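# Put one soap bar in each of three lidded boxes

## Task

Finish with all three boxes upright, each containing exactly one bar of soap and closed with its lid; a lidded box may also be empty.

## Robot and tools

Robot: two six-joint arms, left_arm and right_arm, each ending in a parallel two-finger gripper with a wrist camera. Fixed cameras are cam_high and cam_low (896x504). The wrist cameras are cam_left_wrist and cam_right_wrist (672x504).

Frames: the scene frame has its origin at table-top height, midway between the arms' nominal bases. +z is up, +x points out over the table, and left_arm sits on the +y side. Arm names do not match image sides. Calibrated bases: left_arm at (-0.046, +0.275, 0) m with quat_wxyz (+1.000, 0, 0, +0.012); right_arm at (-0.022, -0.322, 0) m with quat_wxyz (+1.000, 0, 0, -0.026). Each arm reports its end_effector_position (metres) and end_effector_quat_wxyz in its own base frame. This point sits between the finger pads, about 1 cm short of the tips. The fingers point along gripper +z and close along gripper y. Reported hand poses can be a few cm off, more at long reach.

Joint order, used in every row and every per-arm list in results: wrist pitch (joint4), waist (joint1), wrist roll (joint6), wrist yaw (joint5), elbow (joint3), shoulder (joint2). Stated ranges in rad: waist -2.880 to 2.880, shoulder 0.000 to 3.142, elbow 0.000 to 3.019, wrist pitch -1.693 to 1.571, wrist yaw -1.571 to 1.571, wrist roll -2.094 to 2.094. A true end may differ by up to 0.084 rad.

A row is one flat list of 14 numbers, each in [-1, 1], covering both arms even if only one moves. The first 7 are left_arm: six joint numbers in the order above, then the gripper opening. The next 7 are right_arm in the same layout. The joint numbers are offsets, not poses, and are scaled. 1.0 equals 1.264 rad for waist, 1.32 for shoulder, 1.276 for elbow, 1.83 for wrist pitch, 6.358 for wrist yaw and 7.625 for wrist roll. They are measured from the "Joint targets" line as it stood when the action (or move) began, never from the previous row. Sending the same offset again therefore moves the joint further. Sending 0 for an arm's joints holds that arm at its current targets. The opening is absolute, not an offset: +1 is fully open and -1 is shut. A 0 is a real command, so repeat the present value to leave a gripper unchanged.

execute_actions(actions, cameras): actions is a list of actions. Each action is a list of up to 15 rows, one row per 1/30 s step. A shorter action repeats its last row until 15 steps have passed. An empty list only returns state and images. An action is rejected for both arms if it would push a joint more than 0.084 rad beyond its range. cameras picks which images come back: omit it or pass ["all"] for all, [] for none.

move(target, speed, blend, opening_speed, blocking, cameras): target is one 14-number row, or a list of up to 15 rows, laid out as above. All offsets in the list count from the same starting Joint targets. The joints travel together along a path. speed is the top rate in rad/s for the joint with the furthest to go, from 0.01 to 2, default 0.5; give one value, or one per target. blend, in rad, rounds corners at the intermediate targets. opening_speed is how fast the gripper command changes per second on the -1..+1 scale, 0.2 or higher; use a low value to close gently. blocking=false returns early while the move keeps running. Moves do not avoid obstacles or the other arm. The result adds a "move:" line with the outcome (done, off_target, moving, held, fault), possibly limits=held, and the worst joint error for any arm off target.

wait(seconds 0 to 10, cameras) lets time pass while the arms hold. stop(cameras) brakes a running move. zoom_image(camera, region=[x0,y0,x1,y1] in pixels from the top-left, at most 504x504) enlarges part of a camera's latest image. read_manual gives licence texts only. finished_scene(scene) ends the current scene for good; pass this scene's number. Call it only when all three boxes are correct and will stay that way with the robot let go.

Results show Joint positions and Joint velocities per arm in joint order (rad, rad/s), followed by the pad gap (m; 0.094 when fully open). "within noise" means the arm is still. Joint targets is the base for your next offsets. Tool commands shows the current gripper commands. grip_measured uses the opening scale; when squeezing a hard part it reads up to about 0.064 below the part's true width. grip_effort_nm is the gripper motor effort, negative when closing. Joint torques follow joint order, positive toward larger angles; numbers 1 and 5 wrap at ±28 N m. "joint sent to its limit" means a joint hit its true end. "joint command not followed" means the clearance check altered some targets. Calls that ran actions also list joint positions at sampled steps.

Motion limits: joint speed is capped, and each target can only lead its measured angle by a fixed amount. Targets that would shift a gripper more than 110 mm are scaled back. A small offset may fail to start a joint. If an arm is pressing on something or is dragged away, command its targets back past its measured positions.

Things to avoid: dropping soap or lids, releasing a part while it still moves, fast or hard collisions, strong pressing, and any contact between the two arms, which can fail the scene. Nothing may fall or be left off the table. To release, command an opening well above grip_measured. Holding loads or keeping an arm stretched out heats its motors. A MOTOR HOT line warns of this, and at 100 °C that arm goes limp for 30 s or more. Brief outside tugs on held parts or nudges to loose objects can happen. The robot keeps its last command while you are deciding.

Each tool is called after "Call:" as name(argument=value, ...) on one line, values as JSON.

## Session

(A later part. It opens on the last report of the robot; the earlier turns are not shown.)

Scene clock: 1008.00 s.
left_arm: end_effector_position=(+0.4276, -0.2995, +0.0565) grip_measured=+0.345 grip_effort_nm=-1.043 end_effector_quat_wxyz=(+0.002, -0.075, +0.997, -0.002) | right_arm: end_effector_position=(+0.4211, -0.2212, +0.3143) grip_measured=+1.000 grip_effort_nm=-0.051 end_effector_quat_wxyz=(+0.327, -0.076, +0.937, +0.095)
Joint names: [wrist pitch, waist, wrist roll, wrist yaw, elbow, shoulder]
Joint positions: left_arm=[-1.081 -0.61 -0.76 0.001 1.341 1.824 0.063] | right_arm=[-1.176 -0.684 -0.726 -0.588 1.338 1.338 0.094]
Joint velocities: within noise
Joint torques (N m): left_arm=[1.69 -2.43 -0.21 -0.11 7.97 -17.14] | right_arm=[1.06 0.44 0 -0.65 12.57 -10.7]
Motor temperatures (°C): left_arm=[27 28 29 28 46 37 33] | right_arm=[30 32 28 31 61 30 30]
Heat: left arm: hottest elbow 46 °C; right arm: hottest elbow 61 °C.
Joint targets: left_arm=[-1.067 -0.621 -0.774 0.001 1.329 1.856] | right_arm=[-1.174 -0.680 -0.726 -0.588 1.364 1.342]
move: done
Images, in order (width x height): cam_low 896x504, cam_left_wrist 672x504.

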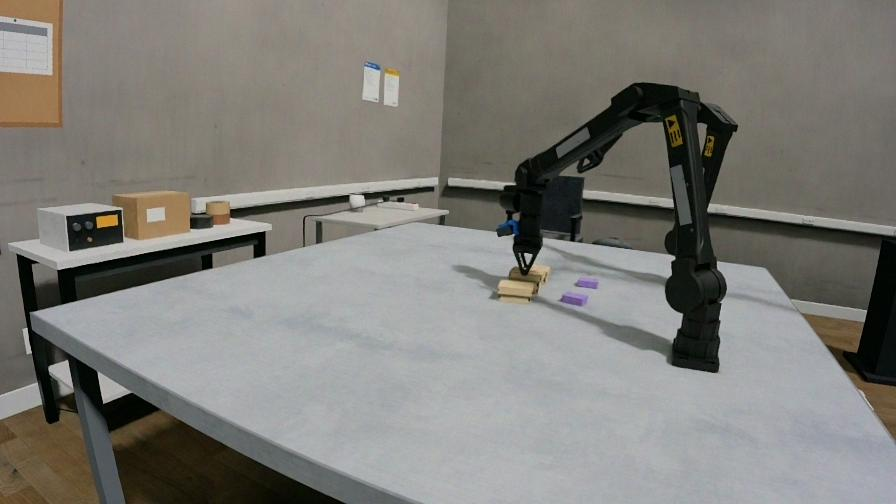

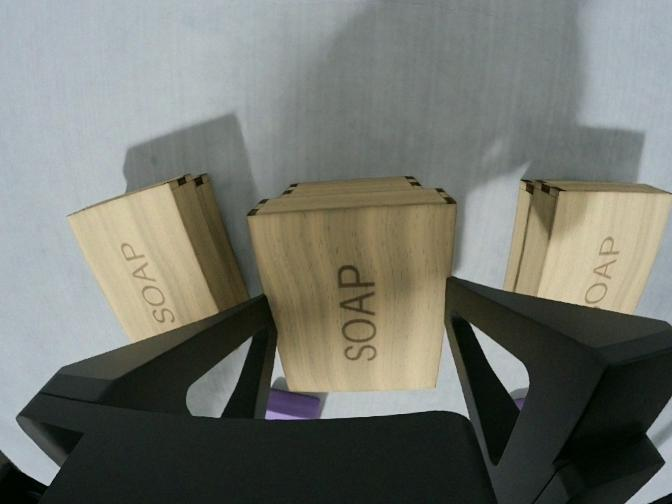

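Call:
move(target=[[-0.02,0,0,0,0.055,-0.025,0.3,0,0,0,0,0,0,1],[0.0005,0,0,0,-0.0043,-0.0134,0.3,0,0,0,0,0,0,1],[0.0005,0,0,0,-0.0043,-0.0034,0.3,0,0,0,0,0,0,1]], speed=[0.1,0.08,0.04], cameras=["cam_left_wrist","cam_low"])

Call:
zoom_image(camera="cam_left_wrist", region=[220, 160, 480, 420])

Call:
zoom_image(camera="cam_low", region=[495, 250, 555, 310])

Scene clock: 1025.90 s.
left_arm: end_effector_position=(+0.4275, -0.2997, +0.0559) grip_measured=+0.345 grip_effort_nm=-1.038 end_effector_quat_wxyz=(+0.002, -0.075, +0.997, -0.003) | right_arm: end_effector_position=(+0.4211, -0.2212, +0.3143) grip_measured=+1.000 grip_effort_nm=-0.046 end_effector_quat_wxyz=(+0.327, -0.076, +0.937, +0.095)
Joint names: [wrist pitch, waist, wrist roll, wrist yaw, elbow, shoulder]
Joint positions: left_arm=[-1.078 -0.61 -0.76 0.001 1.339 1.824 0.063] | right_arm=[-1.176 -0.684 -0.726 -0.588 1.338 1.338 0.094]
Joint velocities: within noise
Joint torques (N m): left_arm=[1.58 -2.49 -0.21 -0.11 7.66 -17.61] | right_arm=[1.06 0.5 -0.01 -0.64 12.57 -10.7]
Motor temperatures (°C): left_arm=[27 28 29 28 46 38 33] | right_arm=[30 32 28 31 62 30 30]
Heat: left arm: hottest elbow 46 °C; right arm: hottest elbow 62 °C.
Joint targets: left_arm=[-1.066 -0.621 -0.774 0.001 1.324 1.851] | right_arm=[-1.174 -0.680 -0.726 -0.588 1.364 1.342]
move: done
Images, in order (width x height): cam_low 896x504, cam_left_wrist 672x504.

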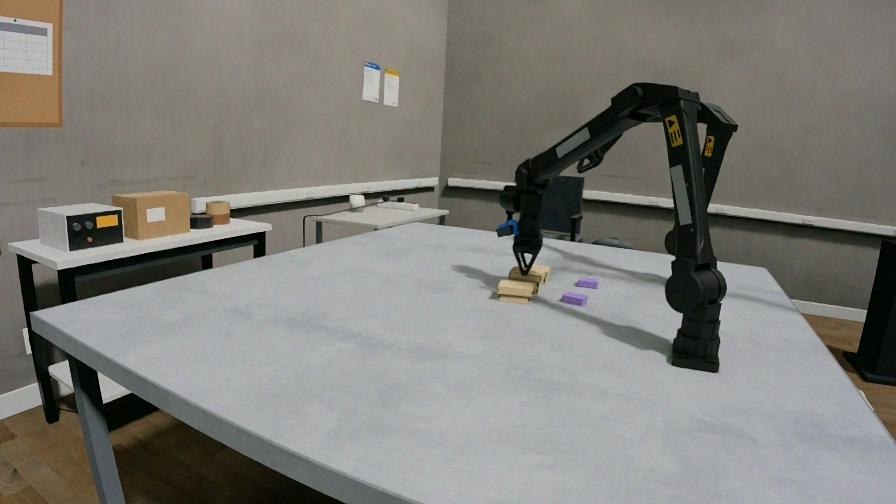

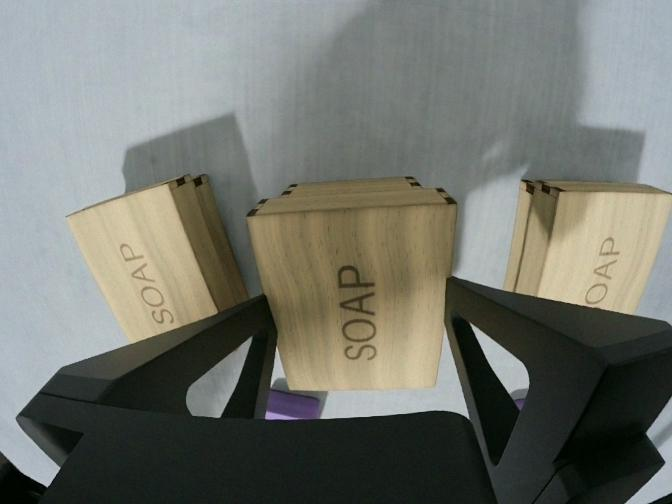

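Scaled by 1.938 from the camera's 672x504 image, which has a finer 960x720 frame.

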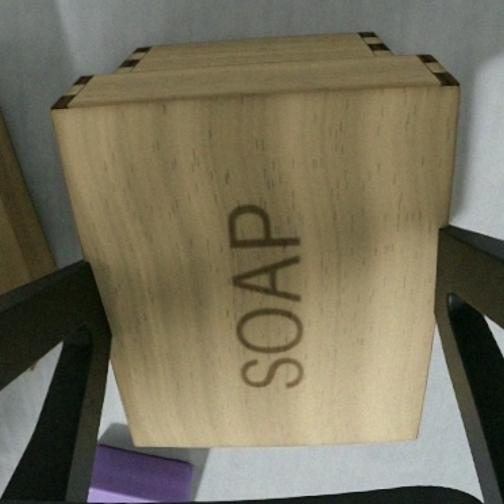

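Scaled by 8.400 from the camera's 896x504 image, which has a finer 1280x720 frame.

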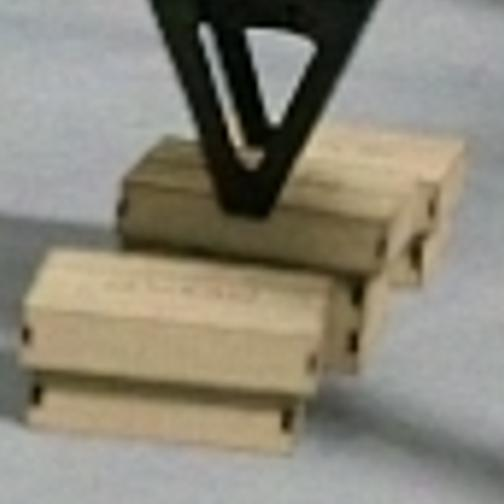

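Call:
move(target=[[-0.02,0,0,0,0.05,-0.03,0.3,0,0,0,0,0,0,1],[0.002,0,0,0,-0.0075,-0.022,0.3,0,0,0,0,0,0,1],[0.0,0,0,0,-0.0075,-0.009,0.3,0,0,0,0,0,0,1]], speed=[0.1,0.08,0.04], cameras=["cam_left_wrist","cam_low"])

Call:
zoom_image(camera="cam_left_wrist", region=[220, 160, 480, 420])

Call:
zoom_image(camera="cam_low", region=[495, 250, 555, 310])

Scene clock: 1045.50 s.
left_arm: end_effector_position=(+0.4260, -0.2991, +0.0541) grip_measured=+0.344 grip_effort_nm=-1.043 end_effector_quat_wxyz=(+0.002, -0.075, +0.997, -0.002) | right_arm: end_effector_position=(+0.4211, -0.2212, +0.3143) grip_measured=+1.000 grip_effort_nm=-0.051 end_effector_quat_wxyz=(+0.327, -0.076, +0.937, +0.095)
Joint names: [wrist pitch, waist, wrist roll, wrist yaw, elbow, shoulder]
Joint positions: left_arm=[-1.075 -0.611 -0.76 0.001 1.333 1.824 0.063] | right_arm=[-1.176 -0.684 -0.726 -0.588 1.338 1.338 0.094]
Joint velocities: within noise
Joint torques (N m): left_arm=[1.5 -2.32 -0.22 -0.11 7.23 -18.61] | right_arm=[1.06 0.44 0 -0.64 12.57 -10.7]
Motor temperatures (°C): left_arm=[27 28 29 28 44 39 33] | right_arm=[30 32 28 31 62 30 30]
Heat: left arm: hottest elbow 44 °C; right arm: hottest elbow 62 °C.
Joint targets: left_arm=[-1.066 -0.621 -0.774 0.001 1.314 1.840] | right_arm=[-1.174 -0.680 -0.726 -0.588 1.364 1.342]
move: done
Images, in order (width x height): cam_low 896x504, cam_left_wrist 672x504.

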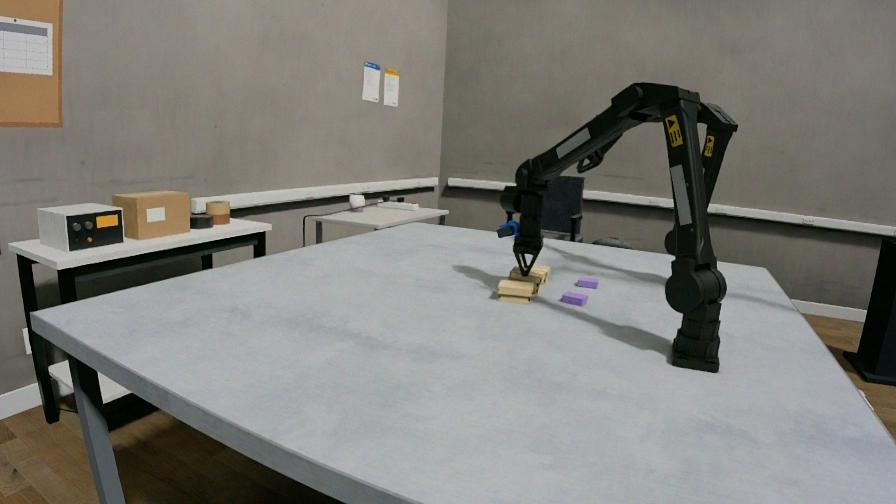

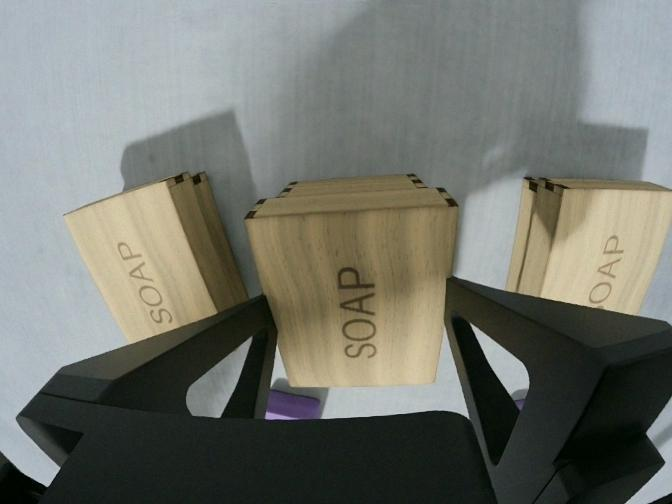

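Scaled by 1.938 from the camera's 672x504 image, which has a finer 960x720 frame.

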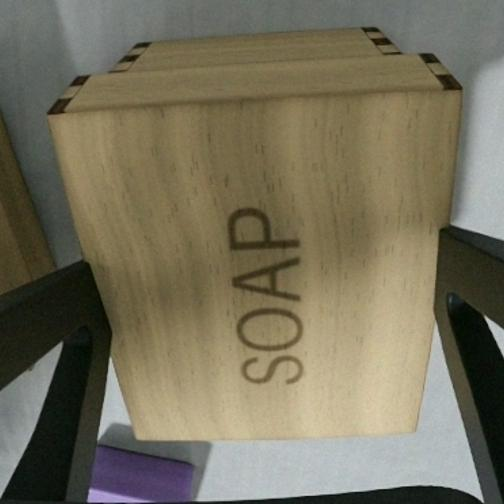

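Scaled by 8.400 from the camera's 896x504 image, which has a finer 1280x720 frame.

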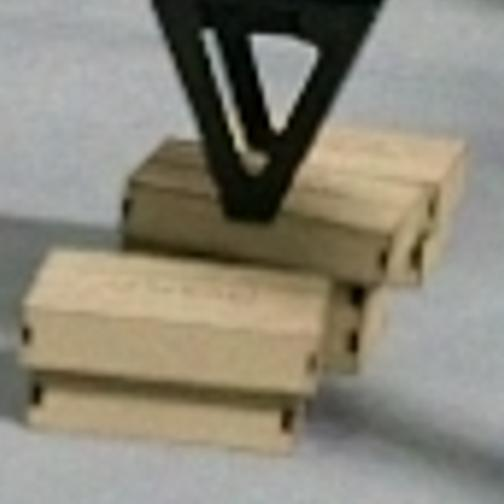

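Call:
move(target=[[-0.02,0,0,0,0.05,-0.03,0.3,0,0,0,0,0,0,1],[0.002,0,0,0,-0.006,-0.018,0.3,0,0,0,0,0,0,1],[0.0,0,0,0,-0.006,-0.004,0.3,0,0,0,0,0,0,1]], speed=[0.1,0.08,0.04], cameras=["cam_left_wrist","cam_low"])

Call:
zoom_image(camera="cam_left_wrist", region=[220, 160, 480, 420])

Call:
zoom_image(camera="cam_low", region=[495, 250, 555, 310])

Scene clock: 1062.90 s.
left_arm: end_effector_position=(+0.4239, -0.2977, +0.0540) grip_measured=+0.344 grip_effort_nm=-1.038 end_effector_quat_wxyz=(+0.001, -0.075, +0.997, -0.001) | right_arm: end_effector_position=(+0.4211, -0.2212, +0.3143) grip_measured=+1.000 grip_effort_nm=-0.051 end_effector_quat_wxyz=(+0.327, -0.076, +0.937, +0.095)
Joint names: [wrist pitch, waist, wrist roll, wrist yaw, elbow, shoulder]
Joint positions: left_arm=[-1.075 -0.611 -0.76 0.001 1.326 1.82 0.063] | right_arm=[-1.176 -0.684 -0.726 -0.588 1.338 1.338 0.094]
Joint velocities: within noise
Joint torques (N m): left_arm=[1.47 -2.37 -0.22 -0.11 7.15 -18.61] | right_arm=[1.06 0.38 0 -0.65 12.59 -10.7]
Motor temperatures (°C): left_arm=[27 28 29 28 43 40 33] | right_arm=[29 32 28 31 62 30 30]
Heat: left arm: hottest elbow 43 °C; right arm: hottest elbow 62 °C.
Joint targets: left_arm=[-1.066 -0.621 -0.774 0.001 1.307 1.834] | right_arm=[-1.174 -0.680 -0.726 -0.588 1.364 1.342]
move: done
Images, in order (width x height): cam_low 896x504, cam_left_wrist 672x504.

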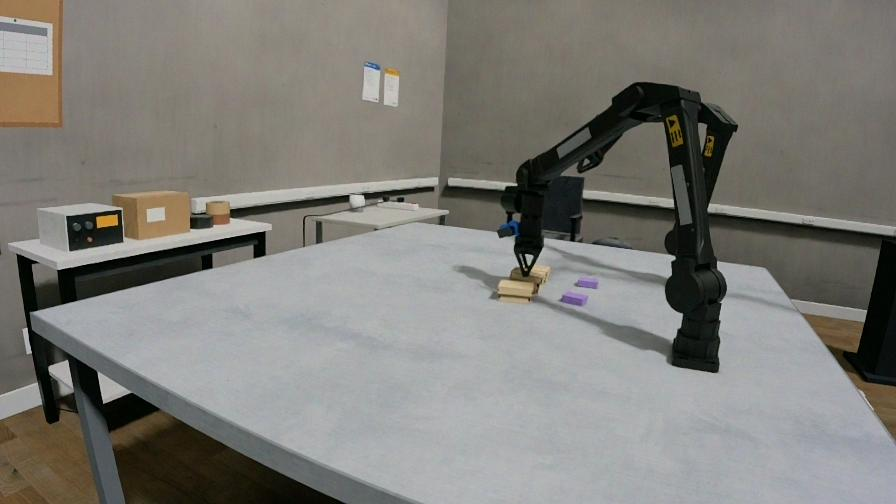

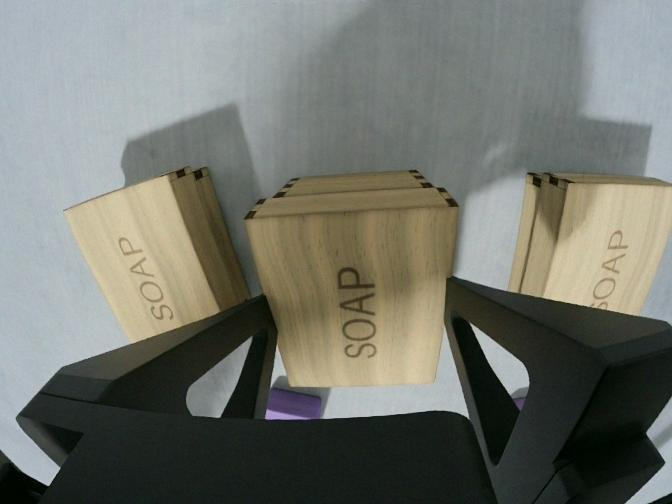

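Scaled by 1.938 from the camera's 672x504 image, which has a finer 960x720 frame.

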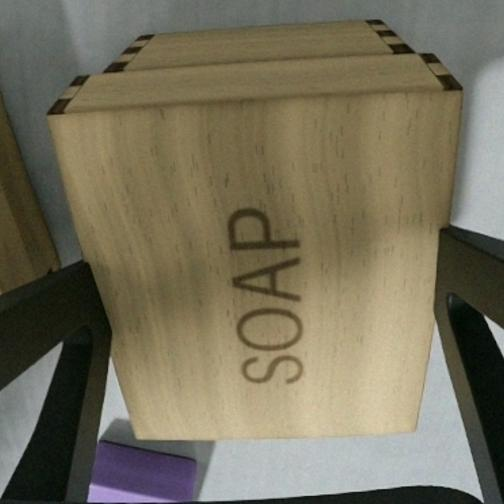

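Scaled by 8.400 from the camera's 896x504 image, which has a finer 1280x720 frame.

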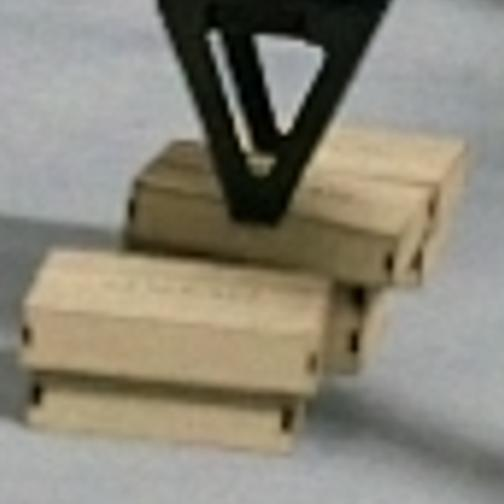

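Call:
move(target=[[-0.03,0.0206,0,0,0.09,-0.02,0.3,0,0,0,0,0,0,1],[-0.0164,0.0206,0,0,0.0345,0.0121,0.3,0,0,0,0,0,0,1]], speed=0.1, cameras=["cam_left_wrist","cam_low"])

Call:
zoom_image(camera="cam_left_wrist", region=[220, 160, 480, 420])

Call:
zoom_image(camera="cam_low", region=[495, 250, 555, 310])

Scene clock: 1094.47 s.
left_arm: end_effector_position=(+0.4306, -0.2996, +0.0650) grip_measured=+0.344 grip_effort_nm=-1.038 end_effector_quat_wxyz=(+0.002, -0.077, +0.997, -0.002) | right_arm: end_effector_position=(+0.4211, -0.2212, +0.3143) grip_measured=+1.000 grip_effort_nm=-0.056 end_effector_quat_wxyz=(+0.327, -0.076, +0.937, +0.095)
Joint names: [wrist pitch, waist, wrist roll, wrist yaw, elbow, shoulder]
Joint positions: left_arm=[-1.105 -0.607 -0.761 0.001 1.36 1.821 0.063] | right_arm=[-1.176 -0.684 -0.726 -0.588 1.338 1.338 0.094]
Joint velocities: within noise
Joint torques (N m): left_arm=[1.5 -0.67 -0.21 -0.11 8.24 -17.38] | right_arm=[1.05 0.5 0 -0.64 12.59 -10.7]
Motor temperatures (°C): left_arm=[27 28 29 28 42 40 33] | right_arm=[29 32 28 31 62 30 30]
Heat: left arm: hottest elbow 42 °C; right arm: hottest elbow 62 °C.
Joint targets: left_arm=[-1.095 -0.595 -0.774 0.001 1.350 1.850] | right_arm=[-1.174 -0.680 -0.726 -0.588 1.364 1.342]
move: done
Images, in order (width x height): cam_low 896x504, cam_left_wrist 672x504.

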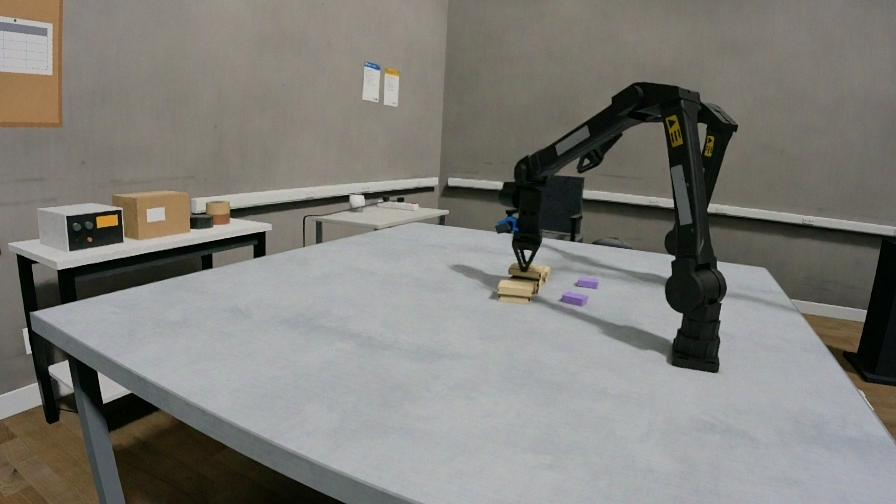

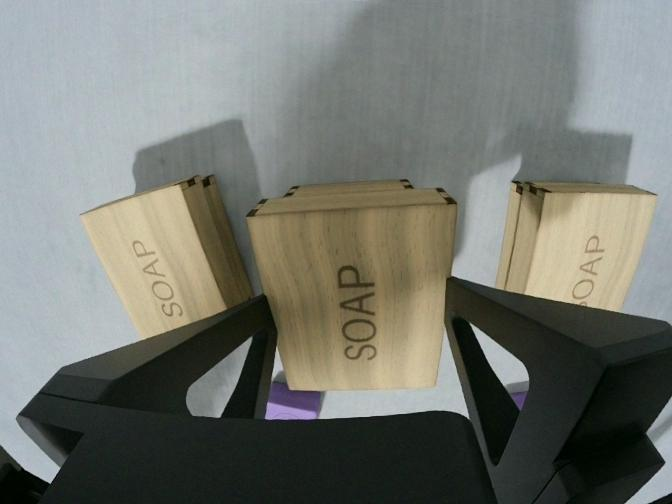

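Scaled by 1.938 from the camera's 672x504 image, which has a finer 960x720 frame.

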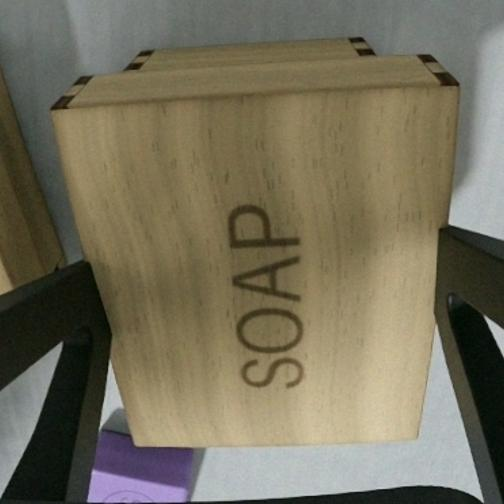

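Scaled by 8.400 from the camera's 896x504 image, which has a finer 1280x720 frame.

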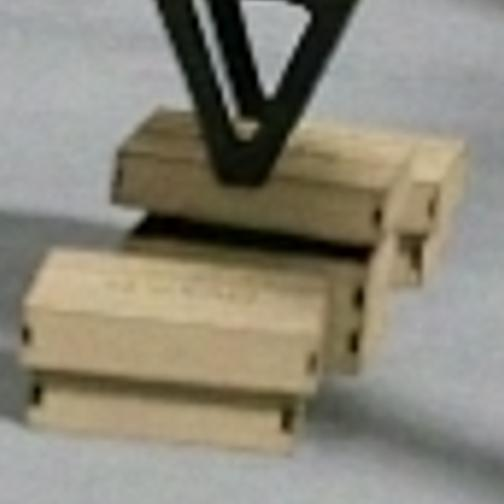

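Call:
move(target=[[0.0,0.0022,0,0,0,0,0.3,0,0,0,0,0,0,1],[0.0133,0.0022,0,0,-0.012,0.0085,0.3,0,0,0,0,0,0,1]], speed=0.04, cameras=["cam_left_wrist","cam_low"])

Call:
zoom_image(camera="cam_left_wrist", region=[220, 160, 480, 420])

Call:
zoom_image(camera="cam_low", region=[495, 250, 555, 310])

Scene clock: 1109.97 s.
left_arm: end_effector_position=(+0.4297, -0.2974, +0.0541) grip_measured=+0.344 grip_effort_nm=-1.038 end_effector_quat_wxyz=(+0.000, -0.078, +0.997, +0.000) | right_arm: end_effector_position=(+0.4211, -0.2212, +0.3143) grip_measured=+1.000 grip_effort_nm=-0.051 end_effector_quat_wxyz=(+0.327, -0.076, +0.937, +0.095)
Joint names: [wrist pitch, waist, wrist roll, wrist yaw, elbow, shoulder]
Joint positions: left_arm=[-1.084 -0.604 -0.761 0.001 1.345 1.832 0.063] | right_arm=[-1.176 -0.684 -0.726 -0.588 1.338 1.338 0.094]
Joint velocities: within noise
Joint torques (N m): left_arm=[1.48 -0.67 -0.21 -0.11 8.08 -17.44] | right_arm=[1.06 0.44 -0.01 -0.65 12.57 -10.7]
Motor temperatures (°C): left_arm=[27 28 29 28 42 38 33] | right_arm=[29 32 28 31 62 30 30]
Heat: left arm: hottest elbow 42 °C; right arm: hottest elbow 62 °C.
Joint targets: left_arm=[-1.071 -0.593 -0.774 0.001 1.335 1.861] | right_arm=[-1.174 -0.680 -0.726 -0.588 1.364 1.342]
move: done
Images, in order (width x height): cam_low 896x504, cam_left_wrist 672x504.

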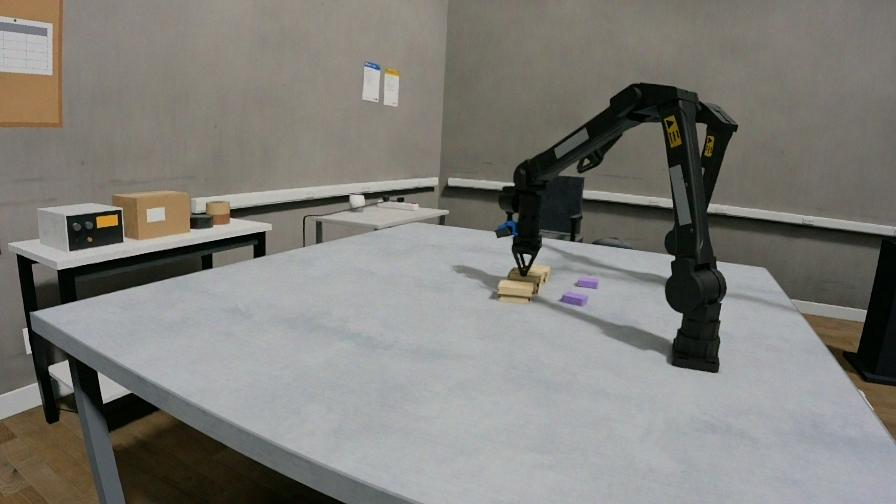

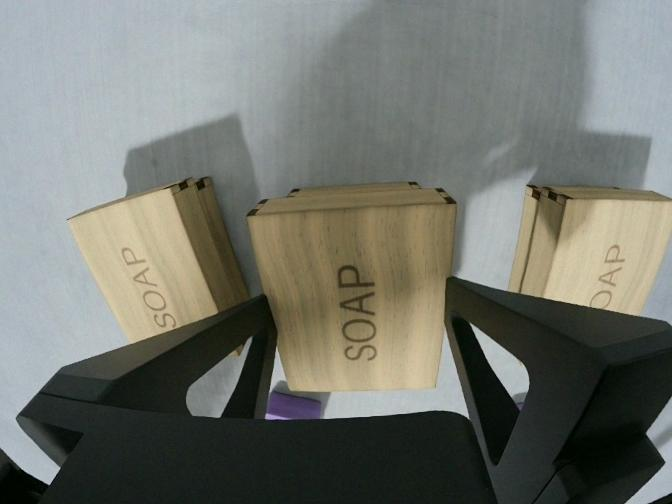

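Scaled by 1.938 from the camera's 672x504 image, which has a finer 960x720 frame.

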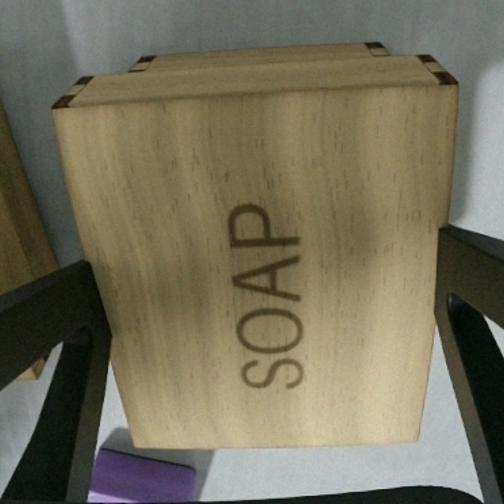

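Scaled by 8.400 from the camera's 896x504 image, which has a finer 1280x720 frame.

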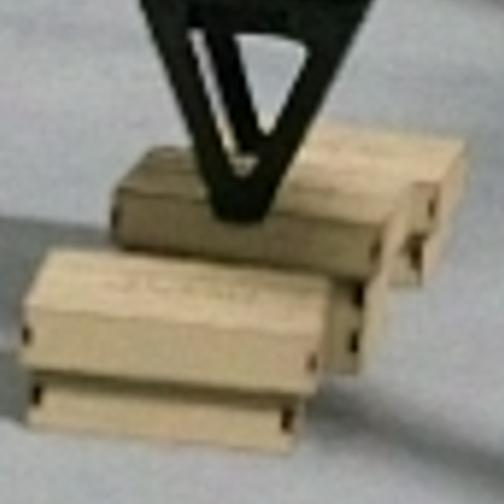

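Call:
move(target=[0.009,0,0,0,-0.009,0.0085,0.3,0,0,0,0,0,0,1], speed=0.04, cameras=["cam_left_wrist","cam_low"])

Call:
zoom_image(camera="cam_low", region=[495, 250, 555, 310])

Scene clock: 1118.10 s.
left_arm: end_effector_position=(+0.4289, -0.2968, +0.0451) grip_measured=+0.344 grip_effort_nm=-1.033 end_effector_quat_wxyz=(-0.002, -0.078, +0.997, +0.001) | right_arm: end_effector_position=(+0.4211, -0.2212, +0.3143) grip_measured=+1.000 grip_effort_nm=-0.051 end_effector_quat_wxyz=(+0.327, -0.076, +0.937, +0.095)
Joint names: [wrist pitch, waist, wrist roll, wrist yaw, elbow, shoulder]
Joint positions: left_arm=[-1.067 -0.604 -0.761 0.001 1.334 1.843 0.063] | right_arm=[-1.176 -0.684 -0.726 -0.588 1.338 1.338 0.094]
Joint velocities: within noise
Joint torques (N m): left_arm=[1.62 -0.73 -0.21 -0.11 7.88 -17.44] | right_arm=[1.06 0.44 0 -0.64 12.57 -10.7]
Motor temperatures (°C): left_arm=[27 28 29 28 42 38 33] | right_arm=[29 32 28 31 62 30 30]
Heat: left arm: hottest elbow 42 °C; right arm: hottest elbow 62 °C.
Joint targets: left_arm=[-1.055 -0.593 -0.774 0.001 1.324 1.873] | right_arm=[-1.174 -0.680 -0.726 -0.588 1.364 1.342]
move: done
Images, in order (width x height): cam_low 896x504, cam_left_wrist 672x504.

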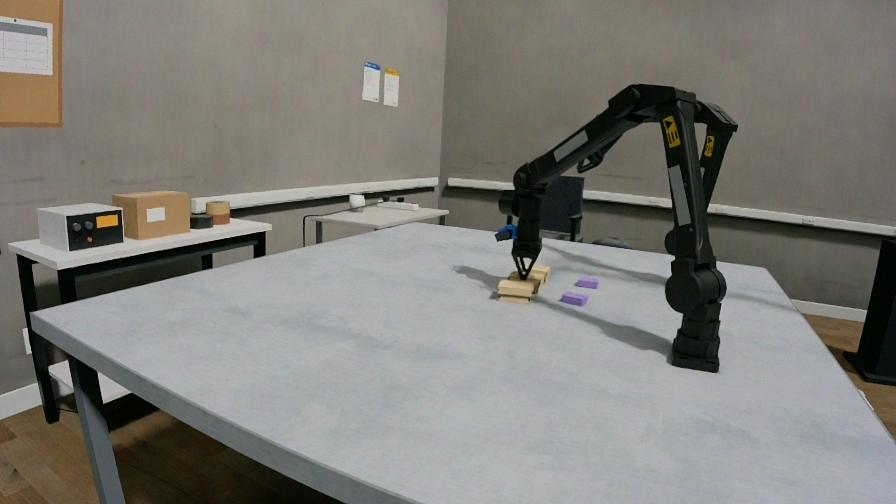

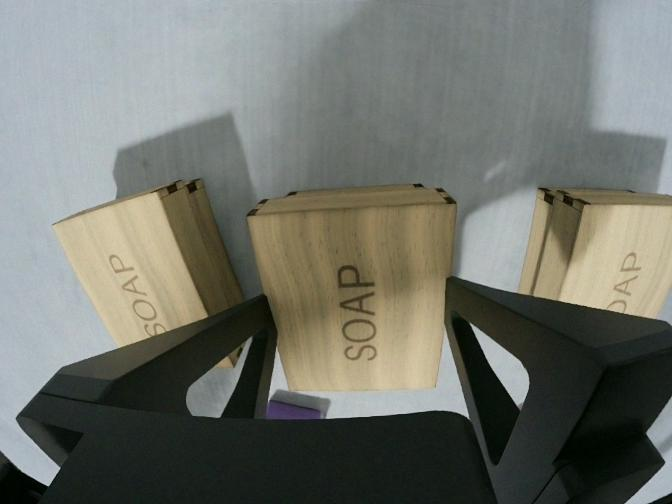

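Scaled by 8.400 from the camera's 896x504 image, which has a finer 1280x720 frame.

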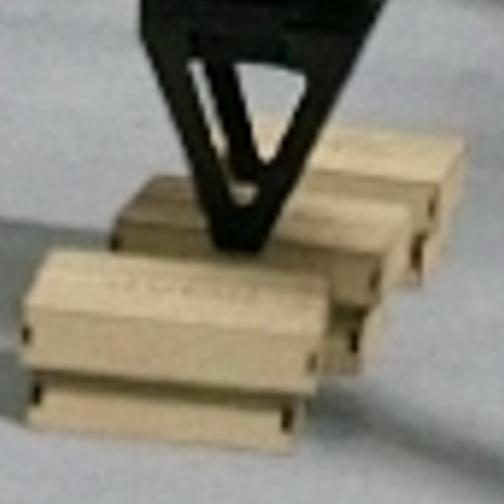

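In. Lower to seat, release, rise.

Call:
move(target=[0.004,0,0,0,-0.003,0.008,0.3,0,0,0,0,0,0,1], speed=0.04, cameras=[])

Call:
move(target=[0,0,0,0,0,-0.003,0.55,0,0,0,0,0,0,1], opening_speed=0.7, cameras=[])

Call:
move(target=[[-0.013,0,0,0,0.043,-0.0227,0.55,0,0,0,0,0,0,1],[-0.13,0,0,0,0.2,-0.095,0.55,0,0,0,0,0,0,1]], speed=0.2, blend=0.025, cameras=["cam_left_wrist","cam_low"])

Call:
zoom_image(camera="cam_low", region=[495, 250, 555, 310])

Scene clock: 1129.57 s.
left_arm: end_effector_position=(+0.4292, -0.2970, +0.0421) grip_measured=+0.344 grip_effort_nm=-1.038 end_effector_quat_wxyz=(-0.003, -0.078, +0.997, +0.002) | right_arm: end_effector_position=(+0.4211, -0.2212, +0.3143) grip_measured=+1.000 grip_effort_nm=-0.056 end_effector_quat_wxyz=(+0.327, -0.076, +0.937, +0.095)
Joint names: [wrist pitch, waist, wrist roll, wrist yaw, elbow, shoulder]
Joint positions: left_arm=[-1.062 -0.604 -0.761 0.001 1.334 1.849 0.063] | right_arm=[-1.176 -0.684 -0.726 -0.588 1.338 1.338 0.094]
Joint velocities: within noise
Joint torques (N m): left_arm=[1.68 -0.67 -0.21 -0.11 7.51 -17.08] | right_arm=[1.05 0.44 0 -0.65 12.57 -10.64]
Motor temperatures (°C): left_arm=[27 28 29 28 42 39 33] | right_arm=[29 32 28 31 62 30 30]
Heat: left arm: hottest elbow 42 °C; right arm: hottest elbow 62 °C.
Joint targets: left_arm=[-1.047 -0.593 -0.774 0.001 1.320 1.883] | right_arm=[-1.174 -0.680 -0.726 -0.588 1.364 1.342]
move: done
No camera images: "cameras" was empty.

Scene clock: 1130.30 s.
left_arm: end_effector_position=(+0.4283, -0.2961, +0.0405) grip_measured=+0.546 grip_effort_nm=0.129 end_effector_quat_wxyz=(-0.004, -0.078, +0.997, +0.002) | right_arm: end_effector_position=(+0.4211, -0.2212, +0.3143) grip_measured=+1.000 grip_effort_nm=-0.056 end_effector_quat_wxyz=(+0.327, -0.076, +0.937, +0.095)
Joint names: [wrist pitch, waist, wrist roll, wrist yaw, elbow, shoulder]
Joint positions: left_arm=[-1.06 -0.604 -0.761 0.001 1.33 1.849 0.073] | right_arm=[-1.176 -0.684 -0.726 -0.588 1.338 1.338 0.094]
Joint velocities: within noise
Joint torques (N m): left_arm=[1.58 -0.73 -0.21 -0.11 7.9 -17.44] | right_arm=[1.06 0.44 0 -0.65 12.57 -10.7]
Motor temperatures (°C): left_arm=[27 28 29 28 42 39 33] | right_arm=[29 32 28 31 62 30 30]
Heat: left arm: hottest elbow 42 °C; right arm: hottest elbow 62 °C.
Joint targets: left_arm=[-1.048 -0.592 -0.774 0.001 1.320 1.879] | right_arm=[-1.174 -0.680 -0.726 -0.588 1.364 1.342]
move: done
No camera images: "cameras" was empty.

Scene clock: 1132.20 s.
left_arm: end_effector_position=(+0.4497, -0.3109, +0.1517) grip_measured=+0.547 grip_effort_nm=0.129 end_effector_quat_wxyz=(+0.021, -0.078, +0.997, -0.018) | right_arm: end_effector_position=(+0.4211, -0.2212, +0.3143) grip_measured=+1.000 grip_effort_nm=-0.046 end_effector_quat_wxyz=(+0.327, -0.076, +0.937, +0.095)
Joint names: [wrist pitch, waist, wrist roll, wrist yaw, elbow, shoulder]
Joint positions: left_arm=[-1.274 -0.604 -0.761 0.001 1.525 1.767 0.073] | right_arm=[-1.176 -0.684 -0.726 -0.588 1.338 1.338 0.094]
Joint velocities: within noise
Joint torques (N m): left_arm=[0.61 -0.73 -0.21 -0.11 14.52 -21.13] | right_arm=[1.05 0.5 -0.01 -0.64 12.59 -10.7]
Motor temperatures (°C): left_arm=[27 28 29 28 43 39 33] | right_arm=[29 32 28 31 62 30 30]
Heat: left arm: hottest elbow 43 °C; right arm: hottest elbow 62 °C.
Joint targets: left_arm=[-1.285 -0.592 -0.774 0.001 1.575 1.754] | right_arm=[-1.174 -0.680 -0.726 -0.588 1.364 1.342]
move: off_target (left_arm); left_arm: the elbow is farthest, 0.050 rad from its target
Images, in order (width x height): cam_low 896x504, cam_left_wrist 672x504.

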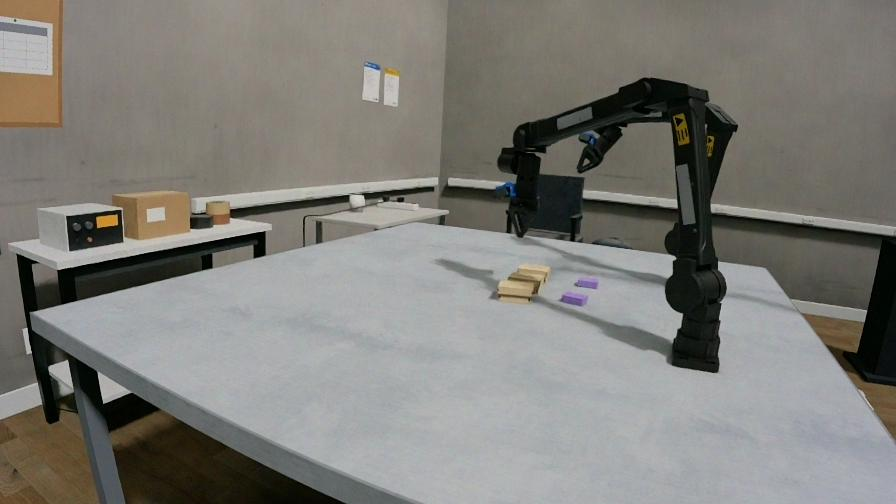

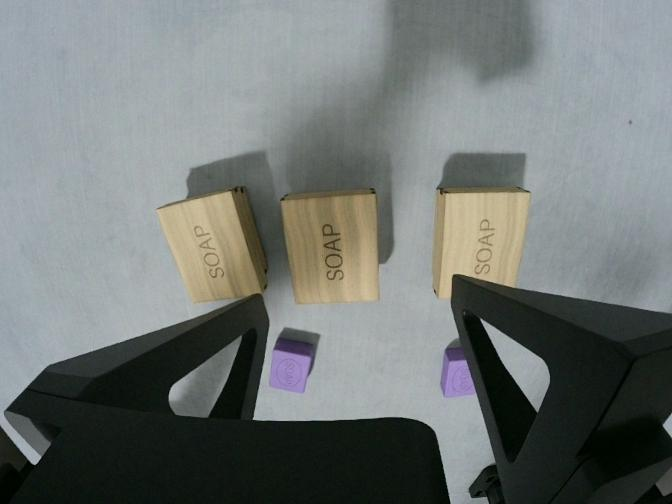

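Scaled by 8.400 from the camera's 896x504 image, which has a finer 1280x720 frame.

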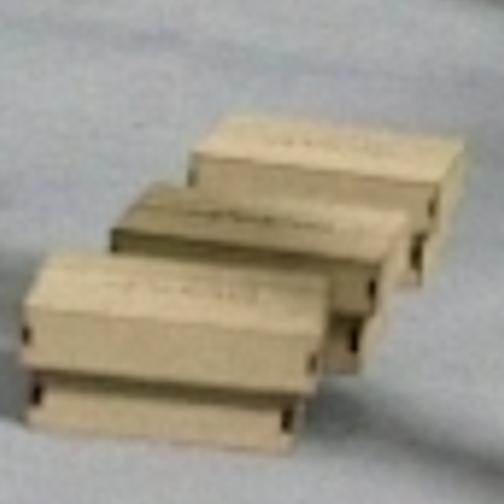

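Call:
move(target=[-0.0066,-0.129,-0.0067,0,0.1223,0.181,1,0,0,0,0,0,0,1], speed=0.4, cameras=["cam_left_wrist"])

Scene clock: 1152.90 s.
left_arm: end_effector_position=(+0.4321, -0.4110, +0.0941) grip_measured=+0.997 grip_effort_nm=0.129 end_effector_quat_wxyz=(-0.005, -0.025, +1.000, +0.004) | right_arm: end_effector_position=(+0.4211, -0.2212, +0.3143) grip_measured=+1.000 grip_effort_nm=-0.051 end_effector_quat_wxyz=(+0.327, -0.076, +0.937, +0.095)
Joint names: [wrist pitch, waist, wrist roll, wrist yaw, elbow, shoulder]
Joint positions: left_arm=[-1.287 -0.759 -0.81 0.001 1.682 1.978 0.094] | right_arm=[-1.176 -0.684 -0.726 -0.588 1.338 1.338 0.094]
Joint velocities: within noise
Joint torques (N m): left_arm=[0.61 -1.32 -0.18 -0.11 14.3 -22.18] | right_arm=[1.06 0.44 -0.01 -0.64 12.59 -10.7]
Motor temperatures (°C): left_arm=[27 28 29 28 48 40 32] | right_arm=[29 32 28 31 62 30 30]
Heat: left arm: hottest elbow 48 °C; right arm: hottest elbow 62 °C.
Joint targets: left_arm=[-1.297 -0.755 -0.825 0.001 1.731 1.993] | right_arm=[-1.174 -0.680 -0.726 -0.588 1.364 1.342]
move: off_target (left_arm); left_arm: the elbow is farthest, 0.050 rad from its target
Images, in order (width x height): cam_left_wrist 672x504.

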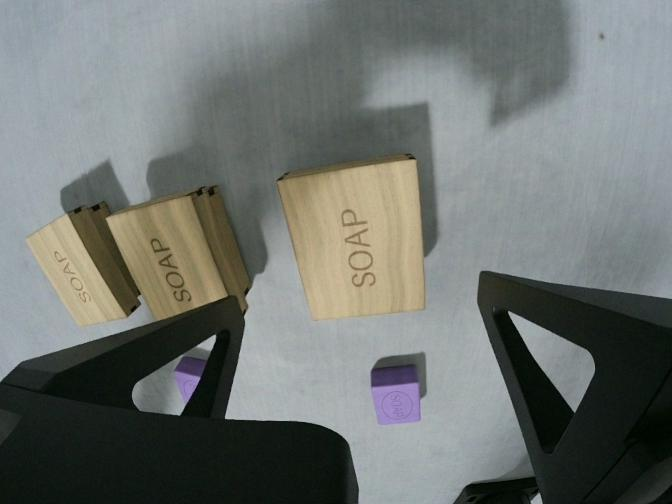

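Call:
move(target=[[0,0.0127,-0.0126,0,-0.039,0,0.7,0,0,0,0,0,0,1],[0.06,0.0127,-0.0126,0,-0.08,0.03,0.7,0,0,0,0,0,0,1]], speed=0.2, cameras=["cam_left_wrist"])

Scene clock: 1168.40 s.
left_arm: end_effector_position=(+0.4387, -0.4094, +0.0630) grip_measured=+0.703 grip_effort_nm=-0.144 end_effector_quat_wxyz=(+0.001, -0.078, +0.997, -0.002) | right_arm: end_effector_position=(+0.4211, -0.2212, +0.3143) grip_measured=+1.000 grip_effort_nm=-0.056 end_effector_quat_wxyz=(+0.327, -0.076, +0.937, +0.095)
Joint names: [wrist pitch, waist, wrist roll, wrist yaw, elbow, shoulder]
Joint positions: left_arm=[-1.2 -0.75 -0.907 0.001 1.638 2.004 0.08] | right_arm=[-1.176 -0.684 -0.726 -0.588 1.338 1.338 0.094]
Joint velocities: within noise
Joint torques (N m): left_arm=[1.59 -0.73 -0.21 -0.12 8.68 -20.78] | right_arm=[1.05 0.44 -0.01 -0.65 12.59 -10.64]
Motor temperatures (°C): left_arm=[27 28 29 28 49 41 32] | right_arm=[29 32 28 31 62 30 30]
Heat: left arm: hottest elbow 49 °C; right arm: hottest elbow 62 °C.
Joint targets: left_arm=[-1.188 -0.740 -0.921 0.001 1.629 2.032] | right_arm=[-1.174 -0.680 -0.726 -0.588 1.364 1.342]
move: done
Images, in order (width x height): cam_left_wrist 672x504.

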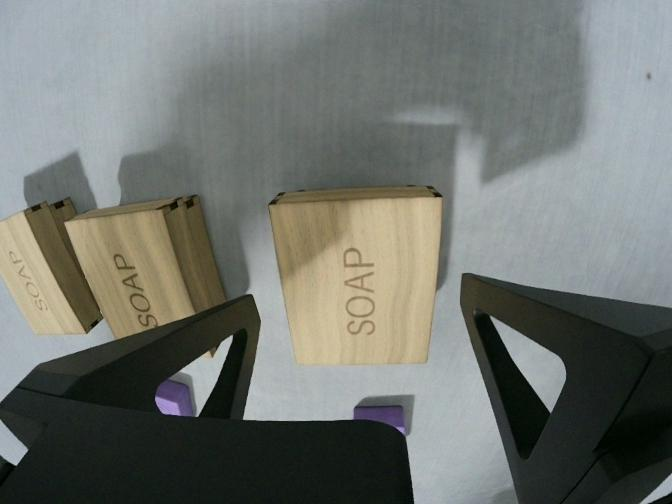

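Call:
move(target=[0.0235,0,0,0,-0.0157,0.0195,0.7,0,0,0,0,0,0,1], speed=0.06, cameras=["cam_left_wrist"])

Call:
move(target=[0,0,0,0,0,0,0.3,0,0,0,0,0,0,1], opening_speed=0.5, cameras=[])

Call:
move(target=[[-0.013,0,0,0,0.043,-0.0227,0.3,0,0,0,0,0,0,1],[-0.11,0,0,0,0.18,-0.08,0.3,0,0,0,0,0,0,1]], speed=0.25, blend=0.025, cameras=["cam_left_wrist","cam_high"])

Call:
zoom_image(camera="cam_high", region=[360, 190, 460, 290])

Scene clock: 1181.27 s.
left_arm: end_effector_position=(+0.4399, -0.4105, +0.0438) grip_measured=+0.703 grip_effort_nm=-0.149 end_effector_quat_wxyz=(+0.002, -0.079, +0.997, -0.003) | right_arm: end_effector_position=(+0.4211, -0.2212, +0.3143) grip_measured=+1.000 grip_effort_nm=-0.056 end_effector_quat_wxyz=(+0.327, -0.076, +0.937, +0.095)
Joint names: [wrist pitch, waist, wrist roll, wrist yaw, elbow, shoulder]
Joint positions: left_arm=[-1.157 -0.75 -0.907 0.001 1.619 2.026 0.08] | right_arm=[-1.176 -0.684 -0.726 -0.588 1.338 1.338 0.094]
Joint velocities: within noise
Joint torques (N m): left_arm=[1.57 -0.79 -0.22 -0.12 8.35 -20.84] | right_arm=[1.06 0.44 0 -0.65 12.59 -10.7]
Motor temperatures (°C): left_arm=[27 28 29 28 48 39 31] | right_arm=[29 32 28 31 62 30 30]
Heat: left arm: hottest elbow 48 °C; right arm: hottest elbow 62 °C.
Joint targets: left_arm=[-1.145 -0.740 -0.921 0.001 1.609 2.058] | right_arm=[-1.174 -0.680 -0.726 -0.588 1.364 1.342]
move: done
Images, in order (width x height): cam_left_wrist 672x504.

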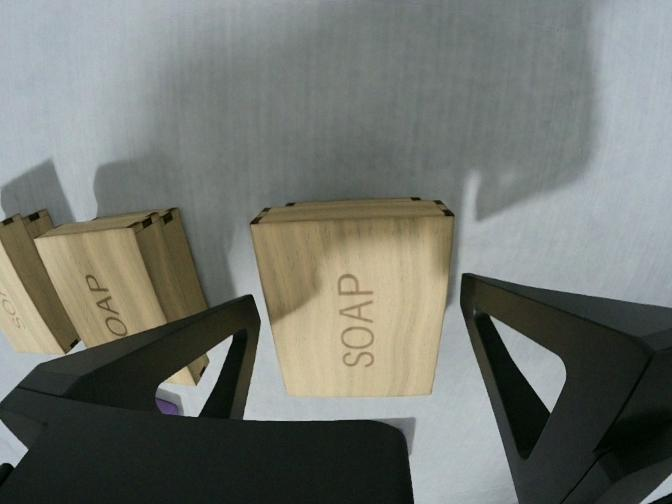

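Scene clock: 1182.37 s.
left_arm: end_effector_position=(+0.4399, -0.4106, +0.0438) grip_measured=+0.377 grip_effort_nm=-0.984 end_effector_quat_wxyz=(+0.002, -0.079, +0.997, -0.003) | right_arm: end_effector_position=(+0.4211, -0.2212, +0.3143) grip_measured=+1.000 grip_effort_nm=-0.051 end_effector_quat_wxyz=(+0.327, -0.076, +0.937, +0.095)
Joint names: [wrist pitch, waist, wrist roll, wrist yaw, elbow, shoulder]
Joint positions: left_arm=[-1.157 -0.75 -0.907 0.001 1.619 2.026 0.065] | right_arm=[-1.176 -0.684 -0.726 -0.588 1.338 1.338 0.094]
Joint velocities: within noise
Joint torques (N m): left_arm=[1.59 -0.79 -0.22 -0.11 8.42 -20.78] | right_arm=[1.05 0.44 -0.01 -0.64 12.56 -10.7]
Motor temperatures (°C): left_arm=[27 28 29 28 48 40 31] | right_arm=[29 32 28 31 62 30 30]
Heat: left arm: hottest elbow 48 °C; right arm: hottest elbow 62 °C.
Joint targets: left_arm=[-1.145 -0.740 -0.921 0.001 1.609 2.058] | right_arm=[-1.174 -0.680 -0.726 -0.588 1.364 1.342]
move: done
No camera images: "cameras" was empty.

Scene clock: 1183.90 s.
left_arm: end_effector_position=(+0.4543, -0.4239, +0.1446) grip_measured=+0.373 grip_effort_nm=-1.038 end_effector_quat_wxyz=(+0.022, -0.079, +0.996, -0.025) | right_arm: end_effector_position=(+0.4211, -0.2212, +0.3143) grip_measured=+1.000 grip_effort_nm=-0.051 end_effector_quat_wxyz=(+0.327, -0.076, +0.937, +0.095)
Joint names: [wrist pitch, waist, wrist roll, wrist yaw, elbow, shoulder]
Joint positions: left_arm=[-1.334 -0.75 -0.907 0.001 1.791 1.961 0.065] | right_arm=[-1.176 -0.684 -0.726 -0.588 1.338 1.338 0.094]
Joint velocities: within noise
Joint torques (N m): left_arm=[0.77 -0.79 -0.22 -0.12 14.42 -24.59] | right_arm=[1.06 0.44 0 -0.65 12.59 -10.7]
Motor temperatures (°C): left_arm=[27 28 29 28 48 40 32] | right_arm=[29 32 28 31 62 30 30]
Heat: left arm: hottest elbow 48 °C; right arm: hottest elbow 62 °C.
Joint targets: left_arm=[-1.346 -0.740 -0.921 0.001 1.839 1.952] | right_arm=[-1.174 -0.680 -0.726 -0.588 1.364 1.342]
move: off_target (left_arm); left_arm: the elbow is farthest, 0.048 rad from its target
Images, in order (width x height): cam_high 896x504, cam_left_wrist 672x504.

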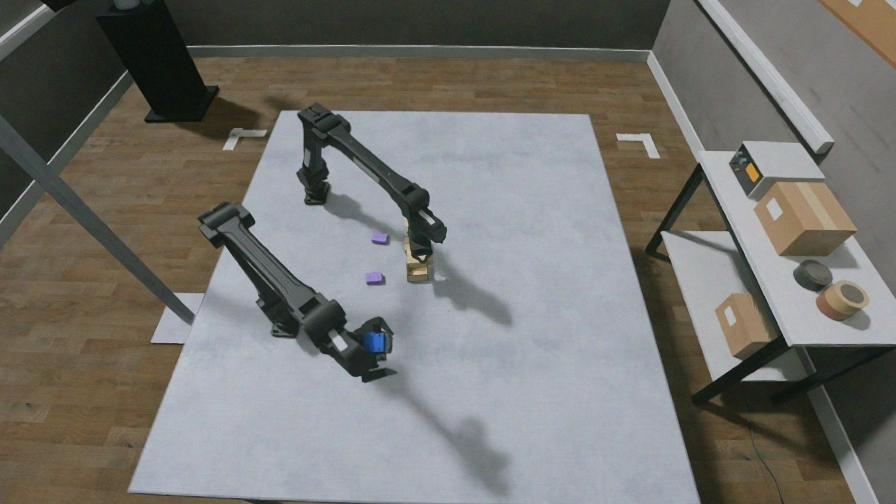

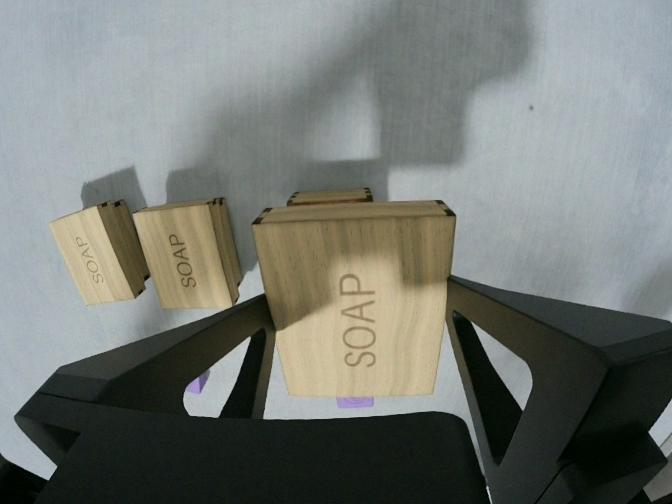

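Scaled by 5.040 from the camera's 896x504 image, which has a finer 1280x720 frame.

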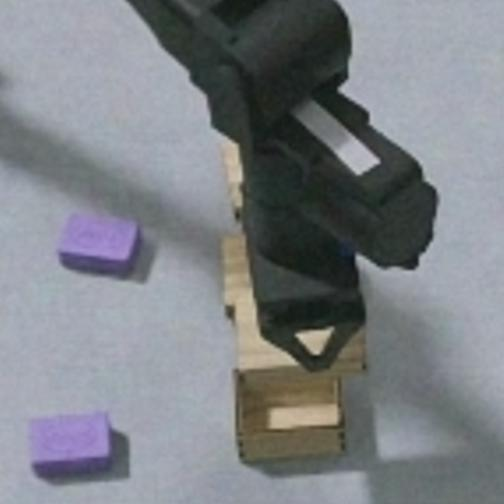

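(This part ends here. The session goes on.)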